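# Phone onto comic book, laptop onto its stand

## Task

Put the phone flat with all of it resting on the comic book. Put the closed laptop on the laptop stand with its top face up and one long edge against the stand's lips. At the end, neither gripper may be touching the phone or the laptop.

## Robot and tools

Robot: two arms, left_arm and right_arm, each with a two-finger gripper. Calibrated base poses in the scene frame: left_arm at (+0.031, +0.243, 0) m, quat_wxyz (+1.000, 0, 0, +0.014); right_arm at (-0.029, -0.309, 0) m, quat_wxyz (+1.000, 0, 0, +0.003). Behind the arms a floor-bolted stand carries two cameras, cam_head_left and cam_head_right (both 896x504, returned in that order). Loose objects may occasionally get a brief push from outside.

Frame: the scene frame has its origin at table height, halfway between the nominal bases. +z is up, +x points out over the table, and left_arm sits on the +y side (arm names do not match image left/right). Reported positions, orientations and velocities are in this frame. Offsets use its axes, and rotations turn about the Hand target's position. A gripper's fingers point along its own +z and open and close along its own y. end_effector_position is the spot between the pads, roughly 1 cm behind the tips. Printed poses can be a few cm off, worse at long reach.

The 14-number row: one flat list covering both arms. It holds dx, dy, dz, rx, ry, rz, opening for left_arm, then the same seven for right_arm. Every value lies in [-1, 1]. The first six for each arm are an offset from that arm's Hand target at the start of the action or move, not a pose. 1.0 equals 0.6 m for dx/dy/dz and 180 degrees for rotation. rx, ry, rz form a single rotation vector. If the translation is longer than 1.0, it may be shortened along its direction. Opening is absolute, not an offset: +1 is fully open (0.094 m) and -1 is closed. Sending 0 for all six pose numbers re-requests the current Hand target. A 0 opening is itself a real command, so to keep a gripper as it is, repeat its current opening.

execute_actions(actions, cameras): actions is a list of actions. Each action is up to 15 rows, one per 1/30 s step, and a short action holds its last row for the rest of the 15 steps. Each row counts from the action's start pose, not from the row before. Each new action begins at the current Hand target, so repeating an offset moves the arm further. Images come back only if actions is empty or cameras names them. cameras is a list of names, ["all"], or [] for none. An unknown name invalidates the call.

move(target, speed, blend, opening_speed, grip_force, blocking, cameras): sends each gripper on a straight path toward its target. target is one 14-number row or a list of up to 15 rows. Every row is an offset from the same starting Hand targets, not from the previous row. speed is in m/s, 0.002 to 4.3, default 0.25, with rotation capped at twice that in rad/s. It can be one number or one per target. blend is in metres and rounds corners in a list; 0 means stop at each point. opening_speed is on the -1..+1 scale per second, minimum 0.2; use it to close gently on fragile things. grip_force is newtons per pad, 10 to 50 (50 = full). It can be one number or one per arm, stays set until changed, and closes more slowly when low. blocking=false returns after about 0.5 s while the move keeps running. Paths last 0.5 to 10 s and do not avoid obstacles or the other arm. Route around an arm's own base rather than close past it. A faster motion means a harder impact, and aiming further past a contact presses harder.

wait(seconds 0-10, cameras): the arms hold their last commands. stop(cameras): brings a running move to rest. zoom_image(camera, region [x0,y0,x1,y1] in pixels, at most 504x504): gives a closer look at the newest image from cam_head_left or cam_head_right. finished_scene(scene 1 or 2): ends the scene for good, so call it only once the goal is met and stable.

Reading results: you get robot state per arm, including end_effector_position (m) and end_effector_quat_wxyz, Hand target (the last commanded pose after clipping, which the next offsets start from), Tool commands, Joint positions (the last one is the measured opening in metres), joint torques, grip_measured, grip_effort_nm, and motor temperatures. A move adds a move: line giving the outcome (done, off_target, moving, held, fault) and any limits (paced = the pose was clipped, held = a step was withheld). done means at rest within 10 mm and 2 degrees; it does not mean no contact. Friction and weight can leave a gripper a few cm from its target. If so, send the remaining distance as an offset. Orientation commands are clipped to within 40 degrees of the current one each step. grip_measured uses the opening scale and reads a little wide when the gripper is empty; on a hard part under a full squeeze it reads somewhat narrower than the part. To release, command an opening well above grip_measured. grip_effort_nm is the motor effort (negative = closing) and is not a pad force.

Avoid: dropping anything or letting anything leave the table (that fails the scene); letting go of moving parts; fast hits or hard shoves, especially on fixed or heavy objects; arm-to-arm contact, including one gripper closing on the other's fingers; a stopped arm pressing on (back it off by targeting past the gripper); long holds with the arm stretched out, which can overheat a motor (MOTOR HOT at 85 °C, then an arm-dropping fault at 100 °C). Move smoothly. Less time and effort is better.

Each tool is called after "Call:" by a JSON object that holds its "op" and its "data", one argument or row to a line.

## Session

Call:
{"op": "execute_actions", "data": {
  "actions": []
}}

Call:
{"op": "zoom_image", "data": {
  "camera": "cam_head_left",
  "region": [100, 130, 500, 400]
}}

Call:
{"op": "zoom_image", "data": {
  "camera": "cam_head_right",
  "region": [100, 130, 500, 400]
}}

Scene clock: 0.00 s.
left_arm: end_effector_position=(+0.5763, +0.0326, +0.2204) grip_measured=+1.000 grip_effort_nm=n/a end_effector_quat_wxyz=(+0.373, -0.189, +0.872, +0.255) | right_arm: end_effector_position=(+0.2774, -0.6662, +0.2410) grip_measured=+1.000 grip_effort_nm=n/a end_effector_quat_wxyz=(+0.133, +0.606, +0.784, +0.005)
Joint positions: left_arm=[-0.635 1.765 1.519 -1.122 -0.923 -0.933 0.094] | right_arm=[-0.891 1.406 1.314 -1.221 -0.069 0.44 0.094]
Joint velocities: within noise
Joint torques (N m): no reading
Motor temperatures (°C): left_arm=[23 25 33 24 28 24 27] | right_arm=[27 32 32 25 24 23 26]
Heat: left arm: hottest elbow 33 °C; right arm: hottest shoulder 32 °C.
Hand target: left_arm +0.5824, +0.0285, +0.2385; +0.386, -0.198, +0.868, +0.242 | right_arm +0.2821, -0.6719, +0.2485; +0.142, +0.605, +0.783, +0.003
Tool commands: left_gripper/opening=+1.0 right_gripper/opening=+1.0

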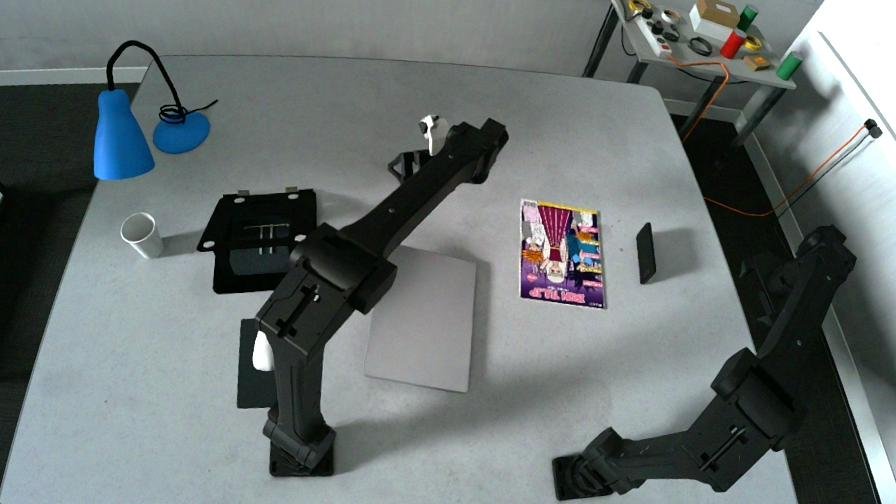

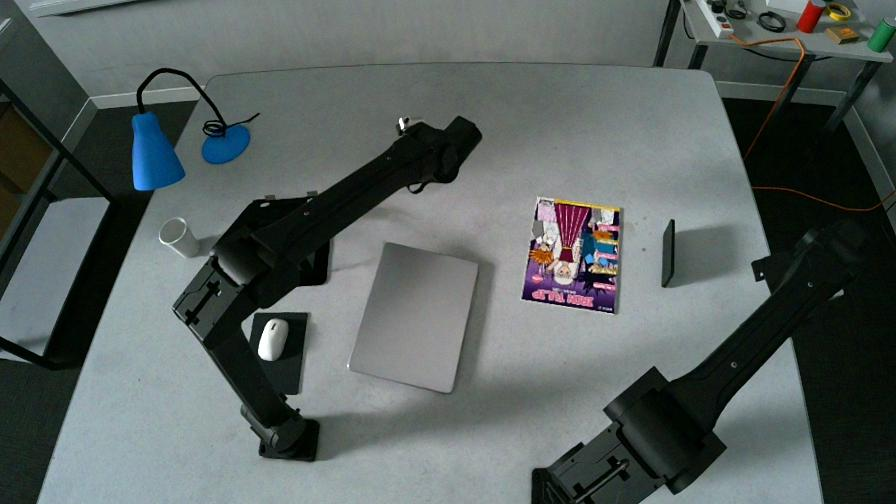

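Scaled by 1.260.

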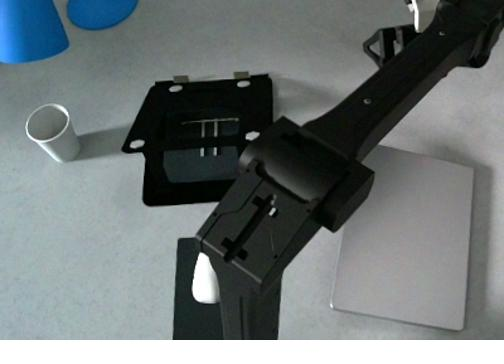

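Scaled by 1.260.

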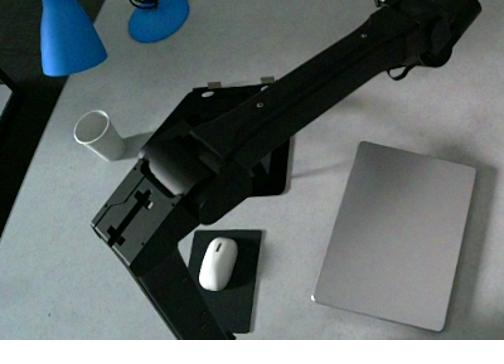

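Call:
{"op": "move", "data": {
  "target": [
    [-0.467,0.7,0.19,-0.161,0.257,-0.132,0,0.388,0.132,0.0,-0.002,0.098,0.35,1],
    [-0.467,0.7,0.19,-0.161,0.257,-0.132,0,0.388,0.132,-0.18,-0.002,0.098,0.35,1]
  ],
  "speed": 0.5,
  "cameras": ["all"]
}}

Call:
{"op": "zoom_image", "data": {
  "camera": "cam_head_left",
  "region": [600, 150, 730, 300]
}}

Call:
{"op": "zoom_image", "data": {
  "camera": "cam_head_left",
  "region": [170, 170, 500, 410]
}}

Call:
{"op": "zoom_image", "data": {
  "camera": "cam_head_right",
  "region": [170, 170, 500, 410]
}}

Scene clock: 12.90 s.
left_arm: end_effector_position=(+0.2947, +0.4376, +0.3266) grip_measured=+0.002 grip_effort_nm=-0.08 end_effector_quat_wxyz=(+0.032, +0.002, +0.999, +0.025) | right_arm: end_effector_position=(+0.5121, -0.5923, +0.1510) grip_measured=+1.000 grip_effort_nm=-0.01 end_effector_quat_wxyz=(+0.009, +0.107, +0.994, -0.015)
Joint positions: left_arm=[0.607 1.159 1.34 -1.672 -0.002 0.64 0.047] | right_arm=[-0.481 1.953 1.801 -1.391 0.021 -0.261 0.094]
Joint torques (N m): left_arm=[-0.32 -7.77 16.54 0.16 0.12 0.17] | right_arm=[0.67 -22.48 8.62 0.55 0.09 0.08]
Heat: left arm: hottest elbow 35 °C; right arm: hottest elbow 34 °C.
Hand target: left_arm +0.3022, +0.4484, +0.3526; +0.001, +0.000, +1.000, +0.000 | right_arm +0.5148, -0.5926, +0.1405; +0.005, +0.102, +0.995, -0.014
Off the commanded pose: left_arm 0.029 m, 5 deg | right_arm 0.011 m, 1 deg.
joint sent to its limit (left arm) — joint 4 (wrist pitch), lower limit. The joint targets are off in orientation, not in position.
move: off_target (left_arm, right_arm)

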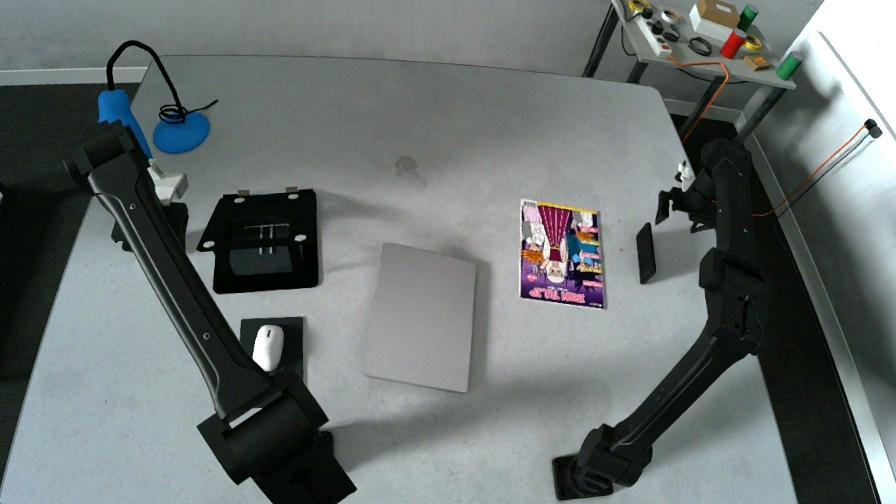

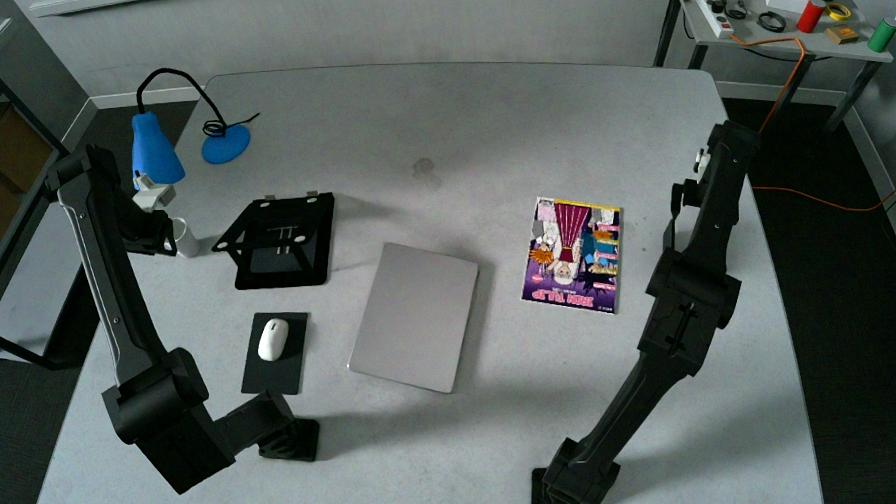

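Scaled by 3.360.

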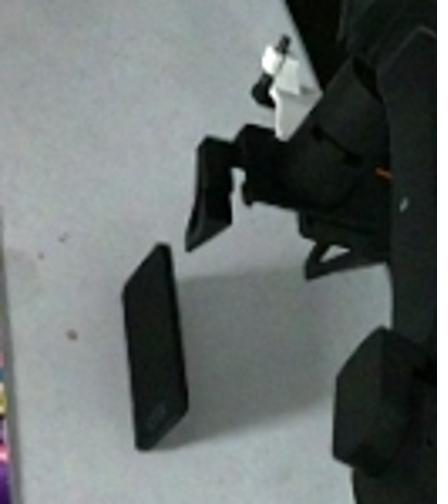

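Scaled by 1.527.

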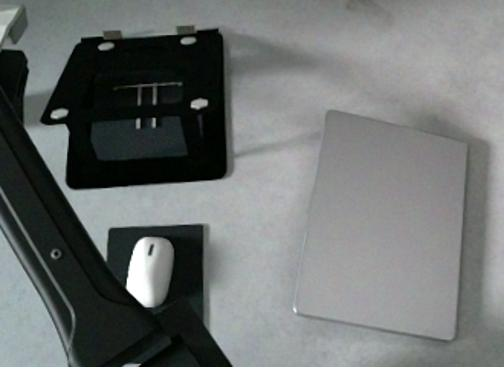

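Scaled by 1.527.

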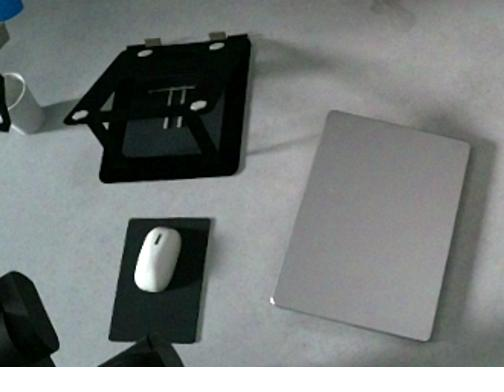

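Call:
{"op": "move", "data": {
  "target": [
    [0,0,0,0,0,0,0,0.01,0.012,-0.09,0,0,0,1],
    [0,0,0,0,0,0,0,0.01,0.012,-0.17,0,0,0,1]
  ],
  "speed": 0.15,
  "cameras": ["cam_head_left"]
}}

Call:
{"op": "zoom_image", "data": {
  "camera": "cam_head_left",
  "region": [600, 150, 730, 300]
}}

Scene clock: 18.57 s.
left_arm: end_effector_position=(+0.2947, +0.4376, +0.3266) grip_measured=+0.002 grip_effort_nm=-0.08 end_effector_quat_wxyz=(+0.032, +0.002, +0.999, +0.025) | right_arm: end_effector_position=(+0.5189, -0.5933, +0.0587) grip_measured=+1.000 grip_effort_nm=-0.01 end_effector_quat_wxyz=(+0.017, +0.105, +0.994, -0.018)
Joint positions: left_arm=[0.607 1.159 1.34 -1.672 -0.002 0.64 0.047] | right_arm=[-0.477 2.023 1.661 -1.164 0.022 -0.261 0.094]
Joint torques (N m): left_arm=[-0.44 -7.77 16.54 0.12 0.11 0.1] | right_arm=[1.44 -21.71 7.61 0.59 0.09 0.22]
Heat: left arm: hottest elbow 37 °C; right arm: hottest elbow 34 °C.
Hand target: left_arm +0.3022, +0.4484, +0.3526; +0.001, +0.000, +1.000, +0.000 | right_arm +0.5209, -0.5856, +0.0384; +0.005, +0.102, +0.995, -0.014
Off the commanded pose: left_arm 0.029 m, 5 deg | right_arm 0.022 m, 1 deg.
joint sent to its limit (left arm) — joint 4 (wrist pitch), lower limit. The joint targets are off in orientation, not in position.
move: off_target (left_arm, right_arm)
Images, in order (width x height): cam_head_left 896x504.

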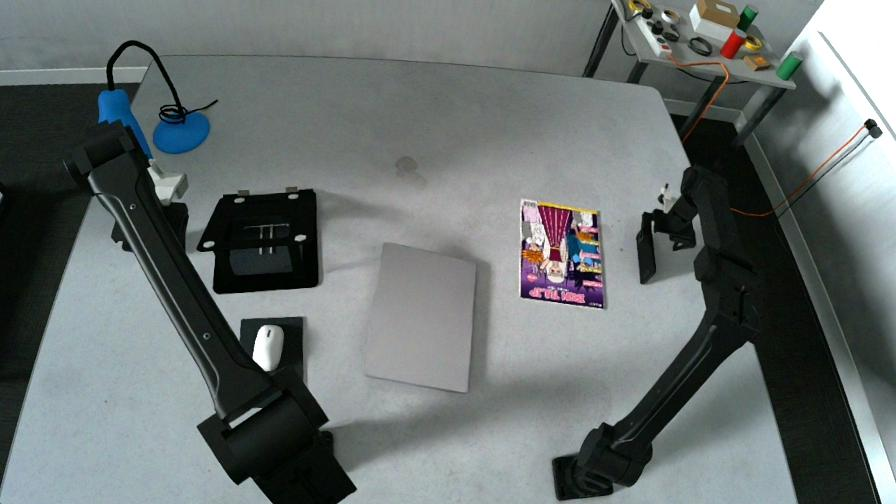

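Scaled by 3.360.

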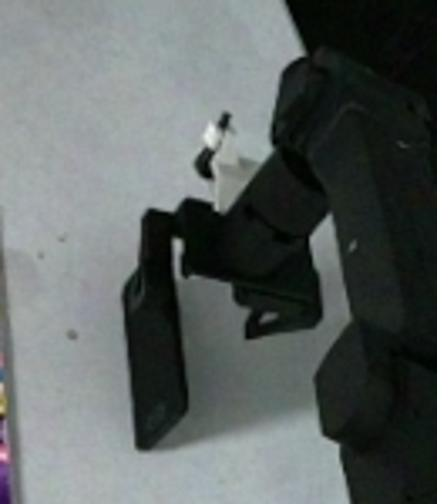

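Call:
{"op": "move", "data": {
  "target": [
    [0,0,0,0,0,0,0,-0.025,0,-0.005,0,0,0,1],
    [0,0,0,0,0,0,0,-0.025,0,-0.005,0,0,0,-0.9]
  ],
  "speed": 0.1,
  "opening_speed": 0.8,
  "grip_force": [50,25]
}}

Scene clock: 28.93 s.
left_arm: end_effector_position=(+0.2947, +0.4376, +0.3266) grip_measured=+0.002 grip_effort_nm=-0.08 end_effector_quat_wxyz=(+0.032, +0.002, +0.999, +0.025) | right_arm: end_effector_position=(+0.5081, -0.5884, +0.0413) grip_measured=-0.899 grip_effort_nm=-0.08 end_effector_quat_wxyz=(+0.008, +0.105, +0.994, -0.016)
Joint positions: left_arm=[0.607 1.159 1.34 -1.672 -0.002 0.64 0.047] | right_arm=[-0.477 2.023 1.613 -1.134 0.025 -0.262 0.005]
Joint torques (N m): left_arm=[-0.97 -8.64 16.57 0.12 0.12 0.1] | right_arm=[0.67 -24.06 7.01 0.5 -0.05 0.12]
Motor temperatures (°C): left_arm=[23 26 40 24 28 24 27] | right_arm=[26 34 35 25 24 23 26]
Heat: left arm: hottest elbow 40 °C; right arm: hottest elbow 35 °C.
Hand target: left_arm +0.3022, +0.4484, +0.3526; +0.001, +0.000, +1.000, +0.000 | right_arm +0.5058, -0.5856, +0.0353; +0.005, +0.102, +0.995, -0.014
Off the commanded pose: left_arm 0.029 m, 5 deg | right_arm 0.007 m, 0 deg.
joint sent to its limit (left arm) — joint 4 (wrist pitch), lower limit. The joint targets are off in orientation, not in position.
grip_force (N): 50, 25
move: off_target (left_arm)

Call:
{"op": "wait", "data": {
  "seconds": 0,
  "cameras": ["all"]
}}

Call:
{"op": "zoom_image", "data": {
  "camera": "cam_head_left",
  "region": [600, 150, 730, 300]
}}

Call:
{"op": "zoom_image", "data": {
  "camera": "cam_head_right",
  "region": [620, 150, 750, 300]
}}

Scene clock: 31.00 s.
left_arm: end_effector_position=(+0.2947, +0.4376, +0.3266) grip_measured=+0.002 grip_effort_nm=-0.08 end_effector_quat_wxyz=(+0.032, +0.002, +0.999, +0.025) | right_arm: end_effector_position=(+0.5081, -0.5884, +0.0413) grip_measured=-0.899 grip_effort_nm=-0.08 end_effector_quat_wxyz=(+0.008, +0.105, +0.994, -0.016)
Joint positions: left_arm=[0.607 1.159 1.34 -1.672 -0.002 0.64 0.047] | right_arm=[-0.477 2.023 1.613 -1.134 0.025 -0.262 0.005]
Joint torques (N m): left_arm=[-0.03 -7.65 16.7 0.13 0.14 0.12] | right_arm=[0.67 -24 7.02 0.51 -0.04 0.12]
Heat: left arm: hottest elbow 40 °C; right arm: hottest elbow 35 °C.
Hand target: left_arm +0.3022, +0.4484, +0.3526; +0.001, +0.000, +1.000, +0.000 | right_arm +0.5058, -0.5856, +0.0353; +0.005, +0.102, +0.995, -0.014
Tool commands: left_gripper/opening=+0.0 right_gripper/opening=-0.9
Off the commanded pose: left_arm 0.029 m, 5 deg | right_arm 0.007 m, 0 deg.
grip_force (N): 50, 25

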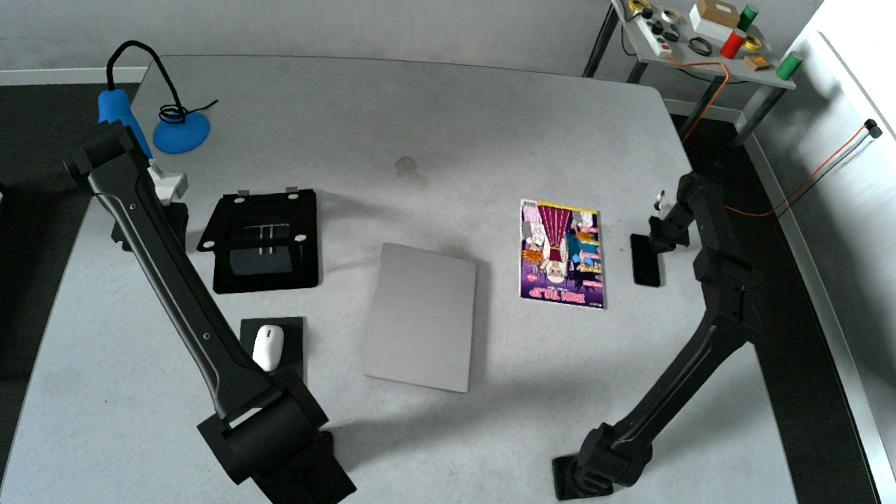

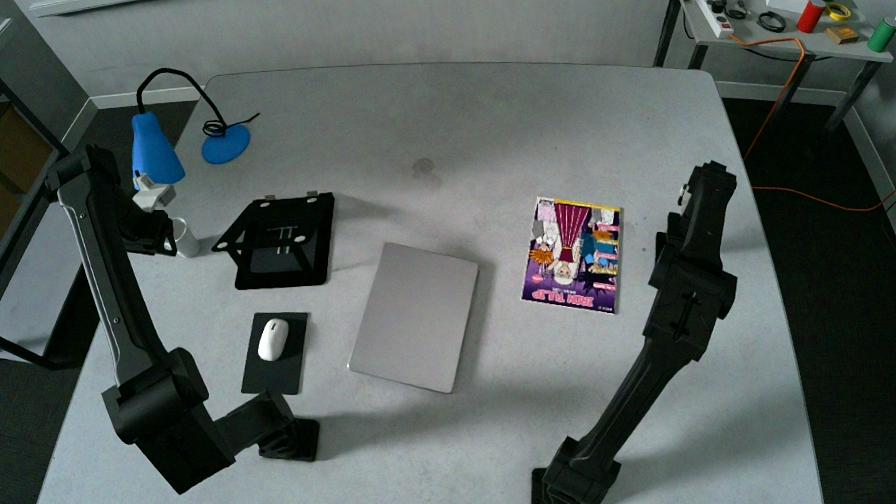

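Scaled by 3.360.

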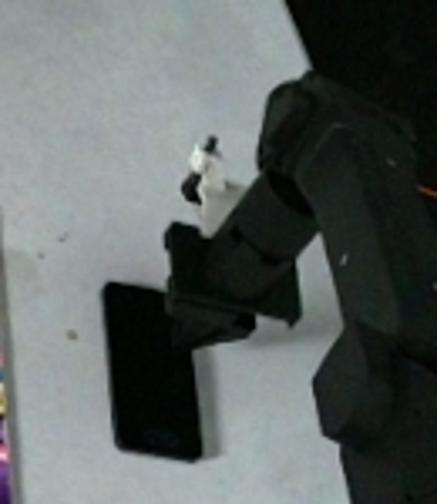

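Scaled by 3.360.

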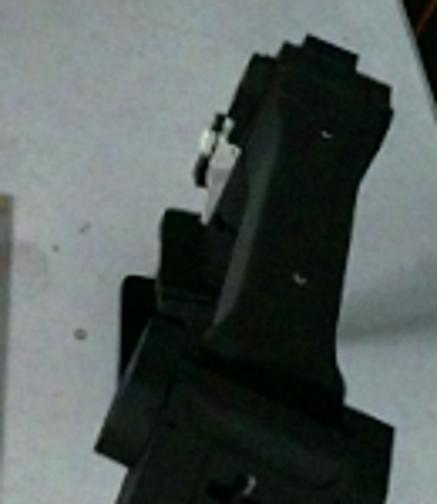

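Call:
{"op": "move", "data": {
  "target": [
    [0,0,0,0,0,0,0,0,-0.03,0.02,0,0,0,-0.9],
    [0,0,0,0,0,0,0,0,-0.03,0.2,0,0,0,1]
  ],
  "speed": 0.15,
  "grip_force": 50,
  "cameras": ["cam_head_left"]
}}

Call:
{"op": "zoom_image", "data": {
  "camera": "cam_head_left",
  "region": [600, 150, 730, 300]
}}

Scene clock: 37.87 s.
left_arm: end_effector_position=(+0.2947, +0.4376, +0.3266) grip_measured=+0.002 grip_effort_nm=-0.08 end_effector_quat_wxyz=(+0.032, +0.002, +0.999, +0.025) | right_arm: end_effector_position=(+0.4954, -0.5911, +0.1396) grip_measured=+0.998 grip_effort_nm=0.07 end_effector_quat_wxyz=(-0.011, +0.100, +0.995, -0.009)
Joint positions: left_arm=[0.607 1.159 1.34 -1.672 -0.002 0.64 0.047] | right_arm=[-0.49 1.944 1.758 -1.398 0.025 -0.284 0.094]
Joint torques (N m): left_arm=[-0.56 -7.88 16.62 0.08 0.12 0.13] | right_arm=[-0.15 -23.18 12.52 -0.25 -0.02 0.09]
Heat: left arm: hottest elbow 41 °C; right arm: hottest elbow 36 °C.
Hand target: left_arm +0.3022, +0.4484, +0.3526; +0.001, +0.000, +1.000, +0.000 | right_arm +0.5059, -0.6036, +0.1556; +0.006, +0.102, +0.995, -0.015
Off the commanded pose: left_arm 0.029 m, 5 deg | right_arm 0.023 m, 2 deg.
joint sent to its limit (left arm) — joint 4 (wrist pitch), lower limit. The joint targets are off in orientation, not in position.
move: off_target (left_arm, right_arm); target 2's new opening was sent with right_arm's hand 0.023 m and 2 deg from that target
Images, in order (width x height): cam_head_left 896x504.

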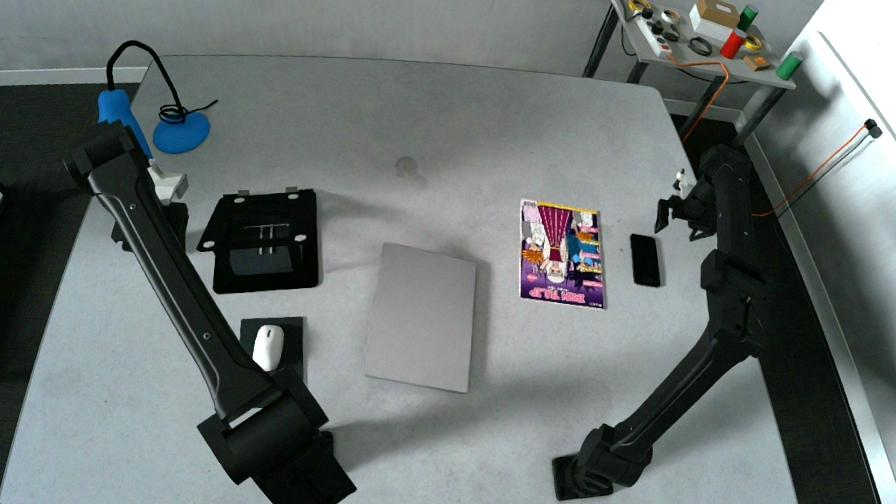

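Scaled by 3.360.

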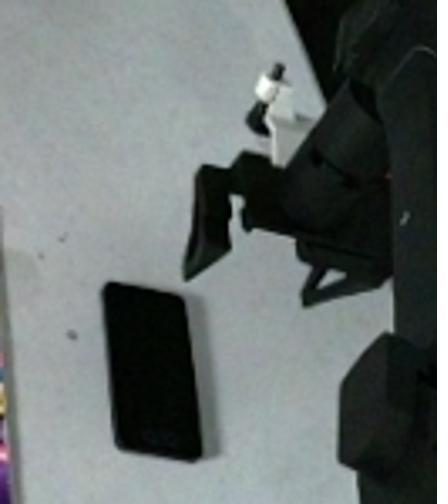

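Call:
{"op": "move", "data": {
  "target": [
    [0,0,0,0,0,0,0,-0.012,0.035,0,0,0,0,1],
    [0,0,0,0,0,0,0,-0.012,0.035,-0.205,0,0,0,1]
  ],
  "speed": 0.15,
  "cameras": ["cam_head_left"]
}}

Call:
{"op": "zoom_image", "data": {
  "camera": "cam_head_left",
  "region": [600, 150, 730, 300]
}}

Scene clock: 46.20 s.
left_arm: end_effector_position=(+0.2947, +0.4376, +0.3266) grip_measured=+0.002 grip_effort_nm=-0.08 end_effector_quat_wxyz=(+0.032, +0.002, +0.999, +0.025) | right_arm: end_effector_position=(+0.4970, -0.5896, +0.0513) grip_measured=+0.999 grip_effort_nm=0.07 end_effector_quat_wxyz=(+0.016, +0.104, +0.994, -0.020)
Joint positions: left_arm=[0.607 1.159 1.34 -1.672 -0.002 0.64 0.047] | right_arm=[-0.487 1.979 1.569 -1.117 0.025 -0.274 0.094]
Joint torques (N m): left_arm=[-0.44 -7.59 16.68 0.14 0.17 0.11] | right_arm=[1.32 -20.66 7.71 0.59 -0.02 0.23]
Heat: left arm: hottest elbow 43 °C; right arm: hottest elbow 37 °C.
Hand target: left_arm +0.3022, +0.4484, +0.3526; +0.001, +0.000, +1.000, +0.000 | right_arm +0.4985, -0.5826, +0.0325; +0.005, +0.102, +0.995, -0.014
Off the commanded pose: left_arm 0.029 m, 5 deg | right_arm 0.020 m, 1 deg.
joint sent to its limit (left arm) — joint 4 (wrist pitch), lower limit. The joint targets are off in orientation, not in position.
move: off_target (left_arm, right_arm)
Images, in order (width x height): cam_head_left 896x504.

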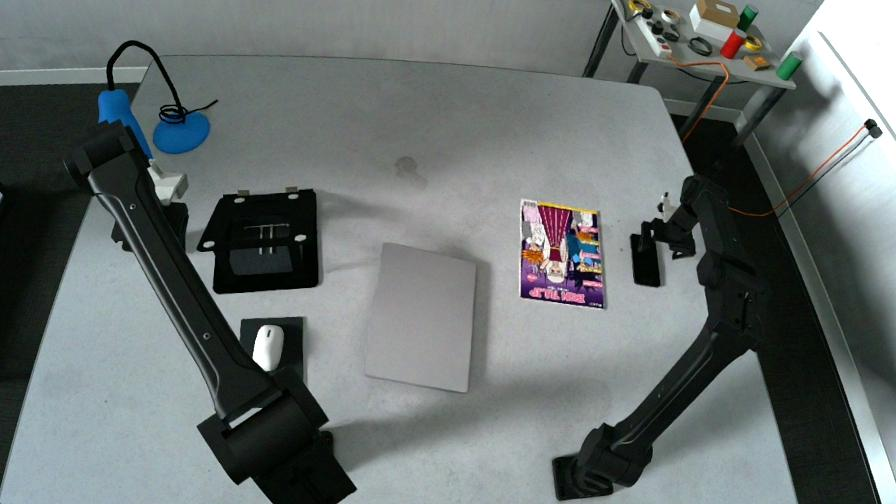

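Scaled by 3.360.

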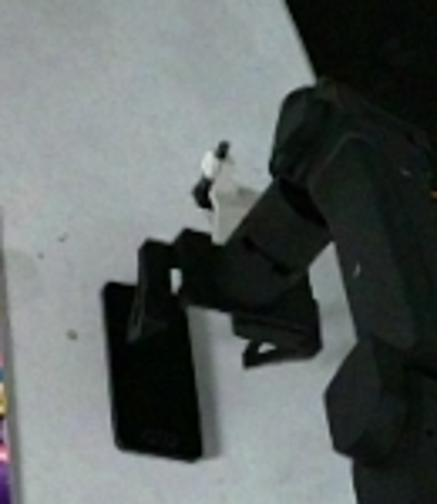

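Call:
{"op": "move", "data": {
  "target": [
    [0,0,0,0,0,0,0,0,0.028,0.01,0,0,0,1],
    [0,0,0,0,0,0,0,0,0.024,-0.03,0,0,0,1]
  ],
  "speed": 0.1,
  "cameras": ["cam_head_left"]
}}

Call:
{"op": "zoom_image", "data": {
  "camera": "cam_head_left",
  "region": [600, 150, 730, 300]
}}

Scene clock: 52.20 s.
left_arm: end_effector_position=(+0.2947, +0.4376, +0.3266) grip_measured=+0.002 grip_effort_nm=-0.08 end_effector_quat_wxyz=(+0.032, +0.002, +0.999, +0.025) | right_arm: end_effector_position=(+0.5018, -0.5740, +0.0390) grip_measured=+0.999 grip_effort_nm=0.07 end_effector_quat_wxyz=(+0.022, +0.103, +0.994, -0.021)
Joint positions: left_arm=[0.607 1.159 1.34 -1.672 -0.002 0.64 0.047] | right_arm=[-0.46 1.979 1.534 -1.07 0.025 -0.25 0.094]
Joint torques (N m): left_arm=[0.21 -7.88 16.85 -0.02 0.11 0.09] | right_arm=[1.03 -21.07 7.13 0.62 0 0.2]
Heat: left arm: hottest elbow 43 °C; right arm: hottest elbow 37 °C.
Hand target: left_arm +0.3022, +0.4484, +0.3526; +0.001, +0.000, +1.000, +0.000 | right_arm +0.4986, -0.5681, +0.0146; +0.005, +0.102, +0.995, -0.014
Off the commanded pose: left_arm 0.029 m, 5 deg | right_arm 0.025 m, 2 deg.
joint sent to its limit (left arm) — joint 4 (wrist pitch), lower limit. The joint targets are off in orientation, not in position.
move: off_target (left_arm, right_arm)
Images, in order (width x height): cam_head_left 896x504.

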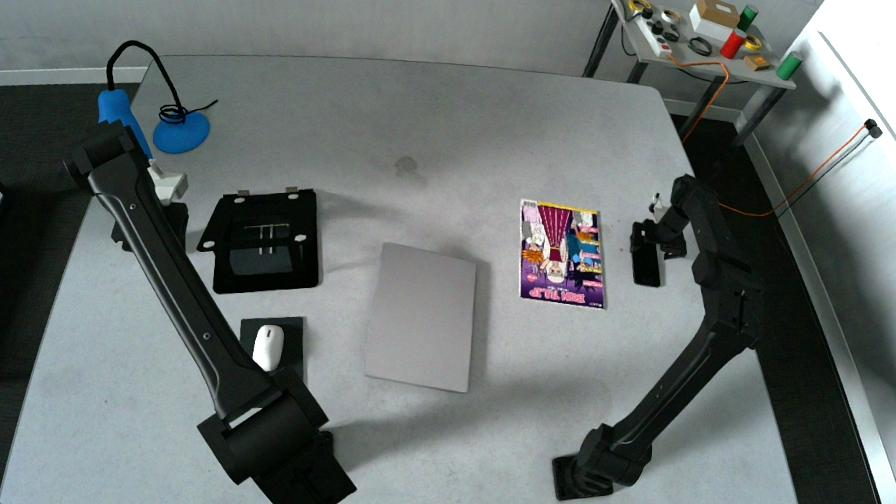

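Scaled by 3.360.

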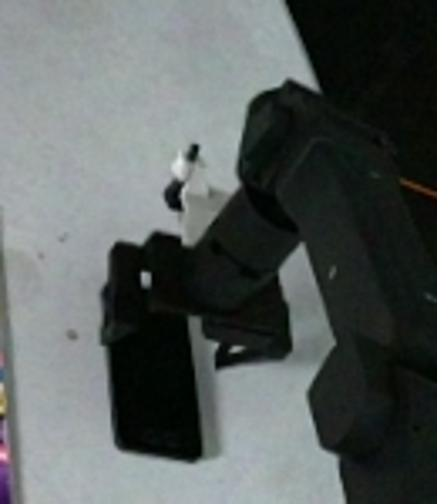

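Call:
{"op": "move", "data": {
  "target": [0,0,0,0,0,0,0,-0.006,-0.011,-0.025,0,0,0,1],
  "speed": 0.05,
  "cameras": ["cam_head_left"]
}}

Call:
{"op": "zoom_image", "data": {
  "camera": "cam_head_left",
  "region": [600, 150, 730, 300]
}}

Scene clock: 55.90 s.
left_arm: end_effector_position=(+0.2947, +0.4376, +0.3266) grip_measured=+0.002 grip_effort_nm=-0.08 end_effector_quat_wxyz=(+0.032, +0.002, +0.999, +0.025) | right_arm: end_effector_position=(+0.5021, -0.5741, +0.0250) grip_measured=+0.999 grip_effort_nm=0.07 end_effector_quat_wxyz=(+0.023, +0.102, +0.994, -0.021)
Joint positions: left_arm=[0.607 1.159 1.34 -1.672 -0.002 0.64 0.047] | right_arm=[-0.46 1.995 1.519 -1.037 0.025 -0.25 0.094]
Joint torques (N m): left_arm=[-0.91 -7.71 16.53 0.14 0.11 0.09] | right_arm=[0.03 -20.07 6.83 0.43 -0.02 0.09]
Heat: left arm: hottest elbow 44 °C; right arm: hottest shoulder 37 °C.
Hand target: left_arm +0.3022, +0.4484, +0.3526; +0.001, +0.000, +1.000, +0.000 | right_arm +0.4950, -0.5747, -0.0005; +0.005, +0.102, +0.995, -0.014
Off the commanded pose: left_arm 0.029 m, 5 deg | right_arm 0.026 m, 2 deg.
joint sent to its limit (left arm) — joint 4 (wrist pitch), lower limit. The joint targets are off in orientation, not in position.
move: off_target (left_arm, right_arm)
Images, in order (width x height): cam_head_left 896x504.

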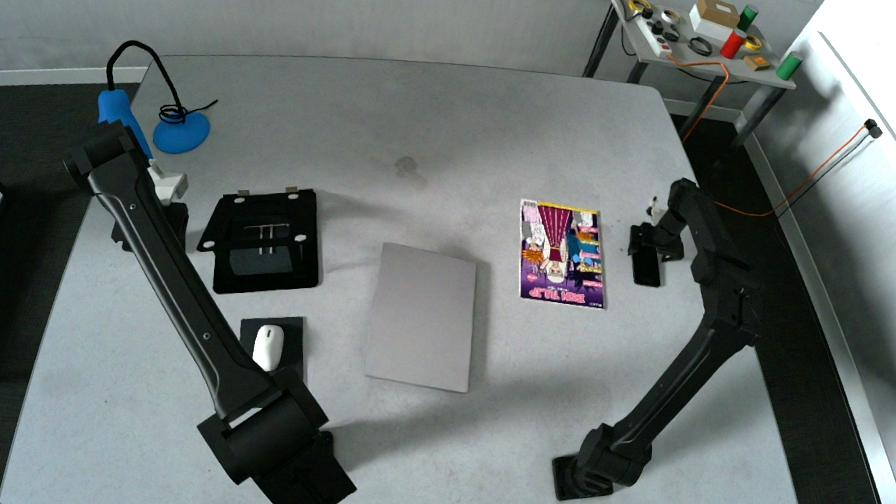

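Scaled by 3.360.

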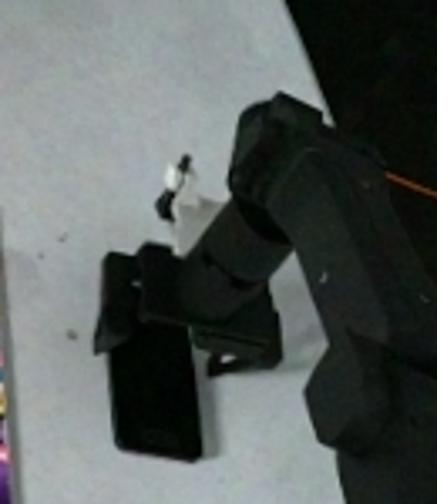

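Call:
{"op": "move", "data": {
  "target": [
    [0,0,0,0,0,0,0,-0.008,-0.004,-0.018,0,0,0,1],
    [0,0,0,0,0,0,0,-0.008,-0.004,-0.018,0,0,0,-0.1]
  ],
  "speed": 0.04,
  "grip_force": [50,30],
  "opening_speed": 0.7,
  "cameras": ["cam_head_left"]
}}

Call:
{"op": "zoom_image", "data": {
  "camera": "cam_head_left",
  "region": [600, 150, 730, 300]
}}

Scene clock: 61.13 s.
left_arm: end_effector_position=(+0.2947, +0.4376, +0.3266) grip_measured=+0.002 grip_effort_nm=-0.08 end_effector_quat_wxyz=(+0.032, +0.002, +0.999, +0.025) | right_arm: end_effector_position=(+0.5005, -0.5756, +0.0176) grip_measured=+0.528 grip_effort_nm=-0.66 end_effector_quat_wxyz=(+0.027, +0.101, +0.994, -0.023)
Joint positions: left_arm=[0.607 1.159 1.34 -1.672 -0.002 0.64 0.047] | right_arm=[-0.464 1.998 1.501 -1.008 0.023 -0.258 0.072]
Joint torques (N m): left_arm=[-0.15 -7.12 16.62 0.23 0.16 0.1] | right_arm=[-0.15 -19.96 6.58 0.61 0 0.1]
Heat: left arm: hottest elbow 44 °C; right arm: hottest shoulder 37 °C.
Hand target: left_arm +0.3022, +0.4484, +0.3526; +0.001, +0.000, +1.000, +0.000 | right_arm +0.4902, -0.5772, -0.0114; +0.005, +0.102, +0.995, -0.014
Off the commanded pose: left_arm 0.029 m, 5 deg | right_arm 0.031 m, 3 deg.
joint sent to its limit (left arm) — joint 4 (wrist pitch), lower limit. The joint targets are off in orientation, not in position.
grip_force (N): 50, 30
move: off_target (left_arm, right_arm); target 2's new opening was sent with right_arm's hand 0.031 m and 3 deg from that target
Images, in order (width x height): cam_head_left 896x504.

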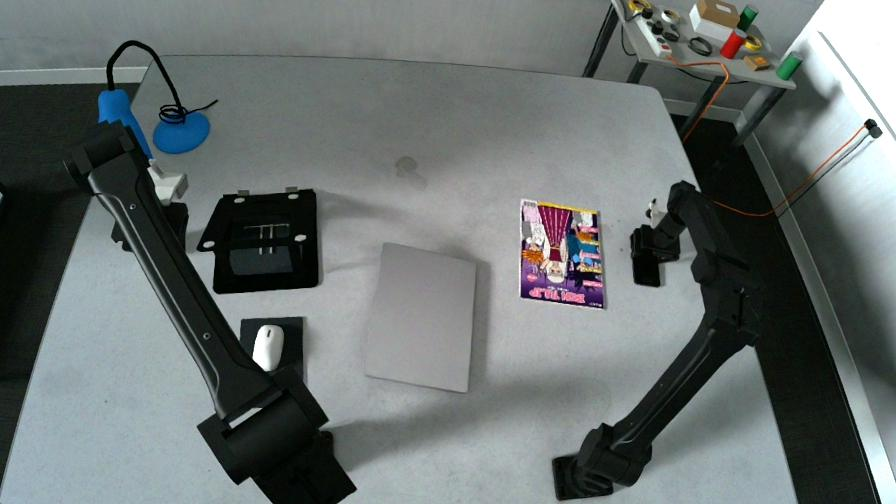

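Scaled by 3.360.

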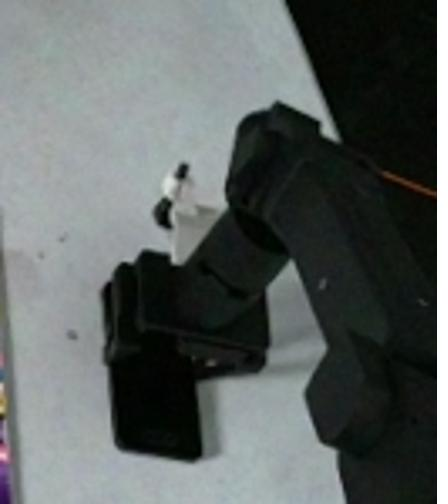

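Call:
{"op": "move", "data": {
  "target": [
    [0,0,0,0,0,0,0,0,0,0.19,0,0,0,-0.1],
    [0,0,0,0,0,0,0,0.05,0.37,0.19,0,0,0.015,-0.1]
  ],
  "speed": [0.12,0.25],
  "blend": [0.02,0],
  "cameras": ["all"]
}}

Call:
{"op": "zoom_image", "data": {
  "camera": "cam_head_left",
  "region": [490, 150, 710, 320]
}}

Call:
{"op": "zoom_image", "data": {
  "camera": "cam_head_right",
  "region": [490, 150, 710, 320]
}}

Scene clock: 70.07 s.
left_arm: end_effector_position=(+0.2947, +0.4376, +0.3266) grip_measured=+0.002 grip_effort_nm=-0.08 end_effector_quat_wxyz=(+0.032, +0.002, +0.999, +0.025) | right_arm: end_effector_position=(+0.5204, -0.3542, +0.0906) grip_measured=+0.527 grip_effort_nm=-0.67 end_effector_quat_wxyz=(-0.004, +0.074, +0.997, -0.013)
Joint positions: left_arm=[0.607 1.159 1.34 -1.672 -0.002 0.64 0.047] | right_arm=[-0.078 1.863 1.501 -1.218 0.026 0.075 0.072]
Joint torques (N m): left_arm=[-0.26 -7.47 16.69 0.12 0.11 0.09] | right_arm=[0.44 -23.94 8.1 0.01 0.13 0.21]
Motor temperatures (°C): left_arm=[23 26 45 24 27 24 27] | right_arm=[26 38 37 25 24 23 26]
Heat: left arm: hottest elbow 45 °C; right arm: hottest shoulder 38 °C.
Hand target: left_arm +0.3022, +0.4484, +0.3526; +0.001, +0.000, +1.000, +0.000 | right_arm +0.5201, -0.3551, +0.1026; +0.006, +0.078, +0.997, -0.014
Off the commanded pose: left_arm 0.029 m, 5 deg | right_arm 0.012 m, 1 deg.
joint sent to its limit (left arm) — joint 4 (wrist pitch), lower limit. The joint targets are off in orientation, not in position.
grip_force (N): 50, 30
move: off_target (left_arm, right_arm)

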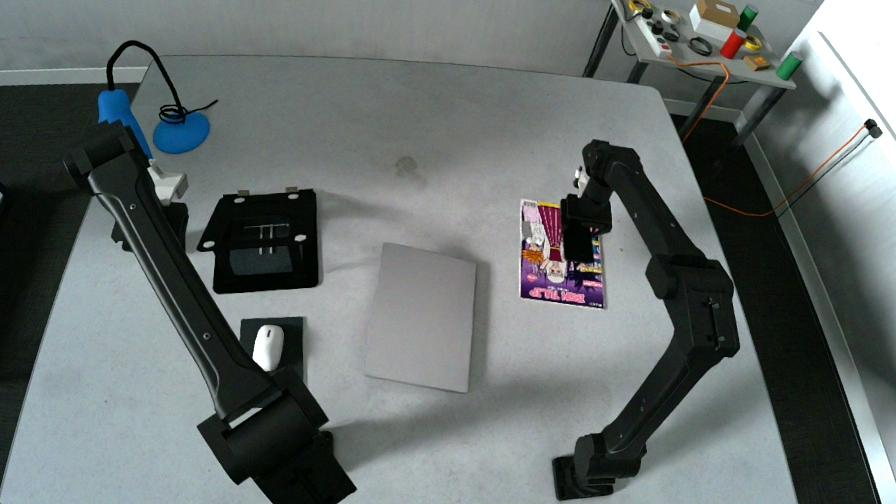

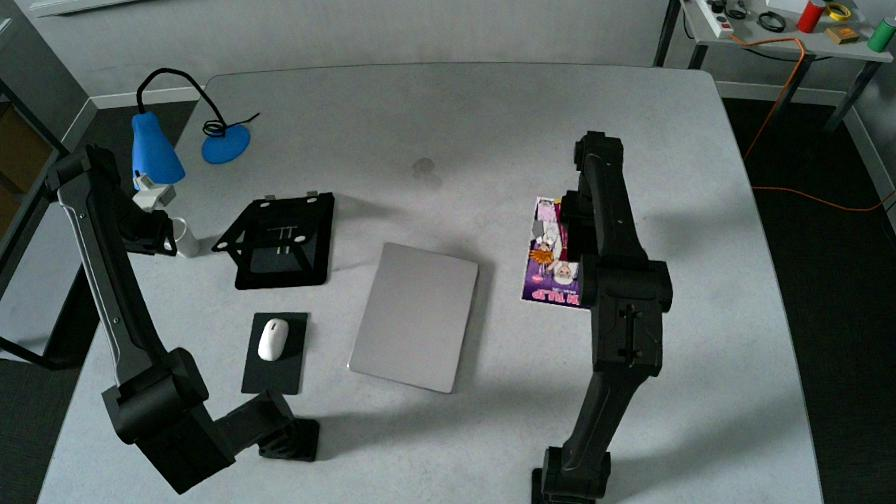

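Scaled by 2.291.

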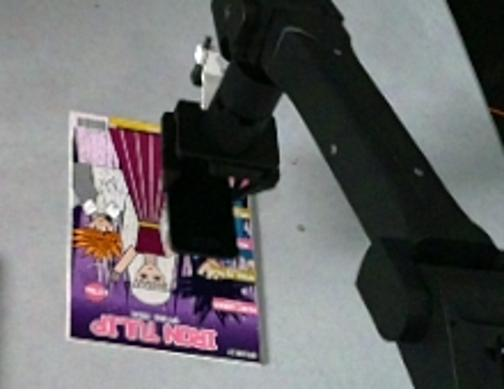

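Scaled by 2.291.

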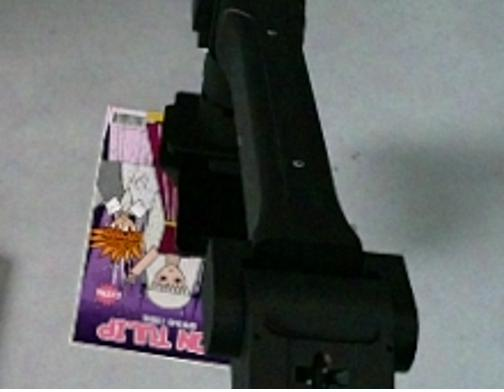

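Call:
{"op": "move", "data": {
  "target": [
    [0,0,0,0,0,0,0,0.033,0.018,-0.06,0,0,0,-0.1],
    [0,0,0,0,0,0,0,0.033,0.018,-0.155,0,0,0,-0.1]
  ],
  "speed": [0.12,0.06],
  "cameras": ["all"]
}}

Call:
{"op": "zoom_image", "data": {
  "camera": "cam_head_left",
  "region": [490, 150, 710, 320]
}}

Call:
{"op": "zoom_image", "data": {
  "camera": "cam_head_right",
  "region": [490, 150, 710, 320]
}}

Scene clock: 75.90 s.
left_arm: end_effector_position=(+0.2947, +0.4376, +0.3266) grip_measured=+0.002 grip_effort_nm=-0.08 end_effector_quat_wxyz=(+0.032, +0.002, +0.999, +0.025) | right_arm: end_effector_position=(+0.5418, -0.3506, +0.0240) grip_measured=+0.527 grip_effort_nm=-0.67 end_effector_quat_wxyz=(+0.014, +0.080, +0.997, -0.013)
Joint positions: left_arm=[0.607 1.159 1.34 -1.672 -0.002 0.64 0.047] | right_arm=[-0.069 1.964 1.466 -1.045 0.027 0.098 0.072]
Joint torques (N m): left_arm=[-0.09 -7.18 16.84 0.23 0.09 0.1] | right_arm=[1.32 -20.89 7.16 0.55 0.13 0.22]
Heat: left arm: hottest elbow 45 °C; right arm: hottest shoulder 39 °C.
Hand target: left_arm +0.3022, +0.4484, +0.3526; +0.001, +0.000, +1.000, +0.000 | right_arm +0.5400, -0.3442, +0.0098; +0.006, +0.078, +0.997, -0.014
Off the commanded pose: left_arm 0.029 m, 5 deg | right_arm 0.016 m, 1 deg.
joint sent to its limit (left arm) — joint 4 (wrist pitch), lower limit. The joint targets are off in orientation, not in position.
grip_force (N): 50, 30
move: off_target (left_arm, right_arm)

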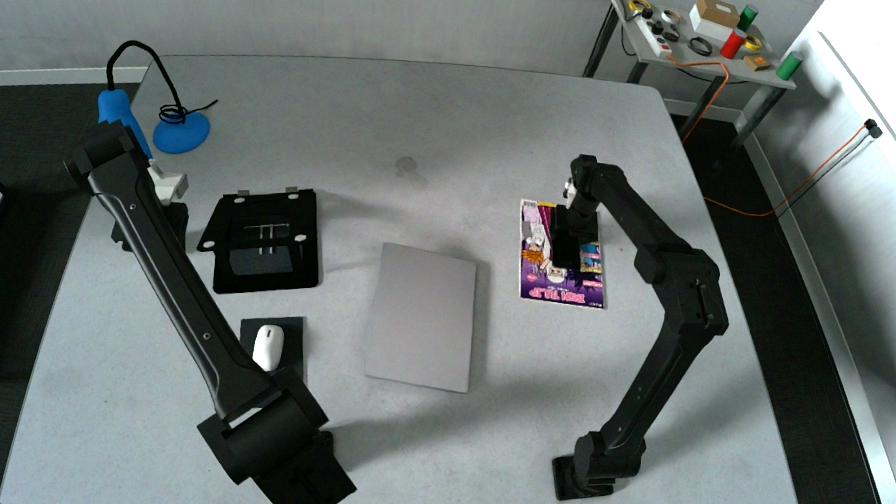

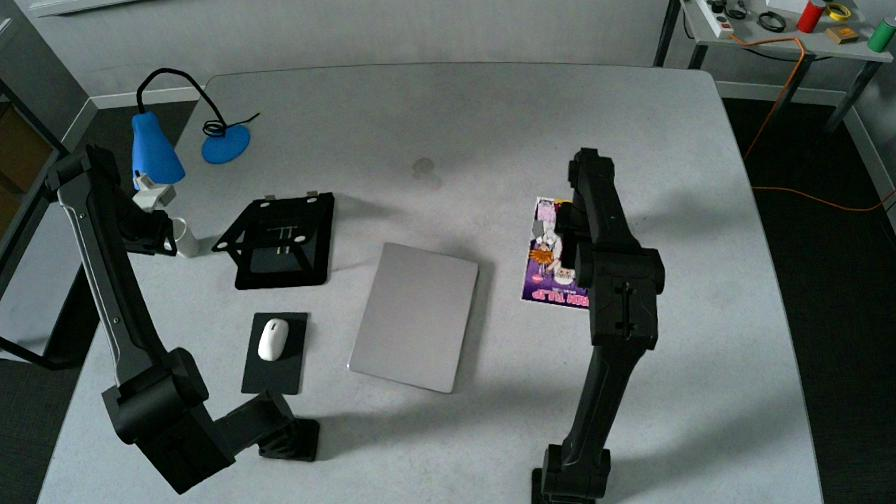

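Scaled by 2.291.

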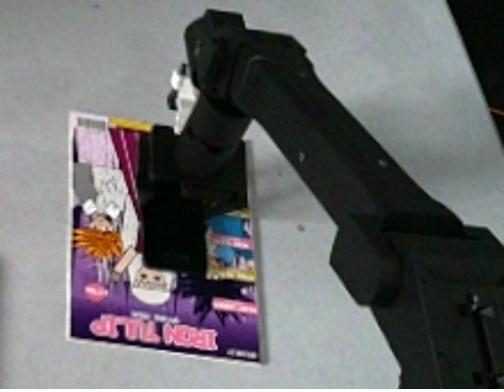

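Scaled by 2.291.

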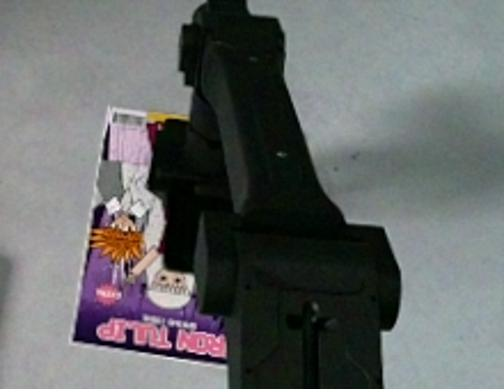

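Call:
{"op": "move", "data": {
  "target": [
    [0,0,0,0,0,0,0,-0.015,0.005,-0.02,0,0,0,-0.1],
    [0,0,0,0,0,0,0,-0.015,0.005,-0.02,0,0,0,1],
    [0,0,0,0,0,0,0,-0.015,0.005,0.25,0,0,0,1]
  ],
  "speed": [0.05,0.1,0.15],
  "opening_speed": 0.6,
  "cameras": ["all"]
}}

Call:
{"op": "zoom_image", "data": {
  "camera": "cam_head_left",
  "region": [490, 150, 710, 320]
}}

Scene clock: 83.67 s.
left_arm: end_effector_position=(+0.2947, +0.4376, +0.3266) grip_measured=+0.002 grip_effort_nm=-0.08 end_effector_quat_wxyz=(+0.032, +0.002, +0.999, +0.025) | right_arm: end_effector_position=(+0.5139, -0.3478, +0.1385) grip_measured=+0.999 grip_effort_nm=0.07 end_effector_quat_wxyz=(-0.017, +0.081, +0.996, -0.016)
Joint positions: left_arm=[0.607 1.159 1.34 -1.672 -0.002 0.64 0.047] | right_arm=[-0.066 1.824 1.576 -1.358 0.03 0.103 0.094]
Joint torques (N m): left_arm=[-0.56 -8.29 16.54 0.03 0.11 0.11] | right_arm=[1.44 -21.95 12.37 -0.64 -0.01 0.21]
Heat: left arm: hottest elbow 46 °C; right arm: hottest shoulder 39 °C.
Hand target: left_arm +0.3022, +0.4484, +0.3526; +0.001, +0.000, +1.000, +0.000 | right_arm +0.5309, -0.3413, +0.1597; +0.006, +0.078, +0.997, -0.014
Off the commanded pose: left_arm 0.029 m, 5 deg | right_arm 0.028 m, 3 deg.
joint sent to its limit (left arm) — joint 4 (wrist pitch), lower limit. The joint targets are off in orientation, not in position.
grip_force (N): 50, 30
move: off_target (left_arm, right_arm); target 2's new opening was sent with right_arm's hand 0.025 m and 2 deg from that target

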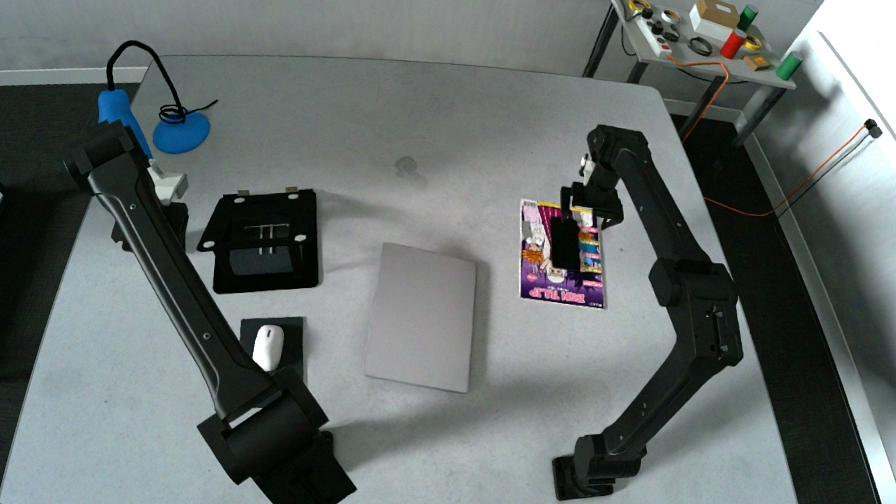

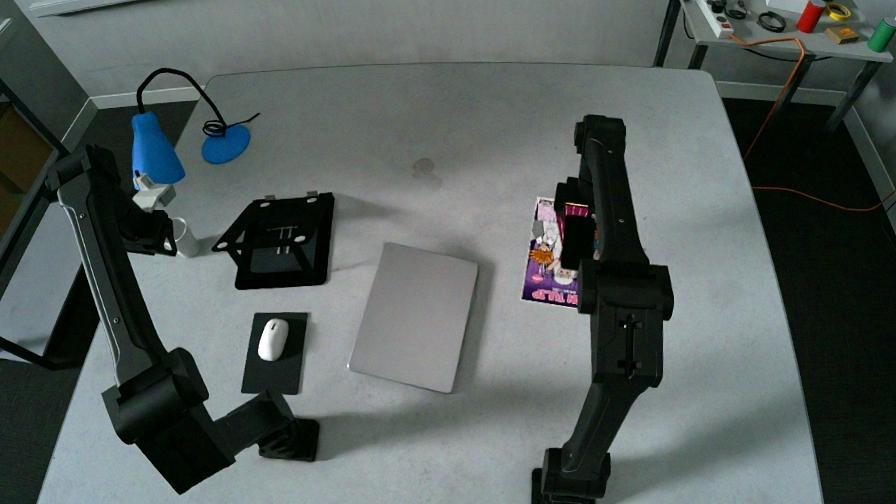

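Scaled by 2.291.

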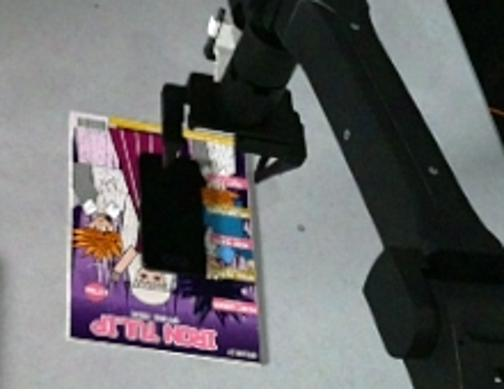

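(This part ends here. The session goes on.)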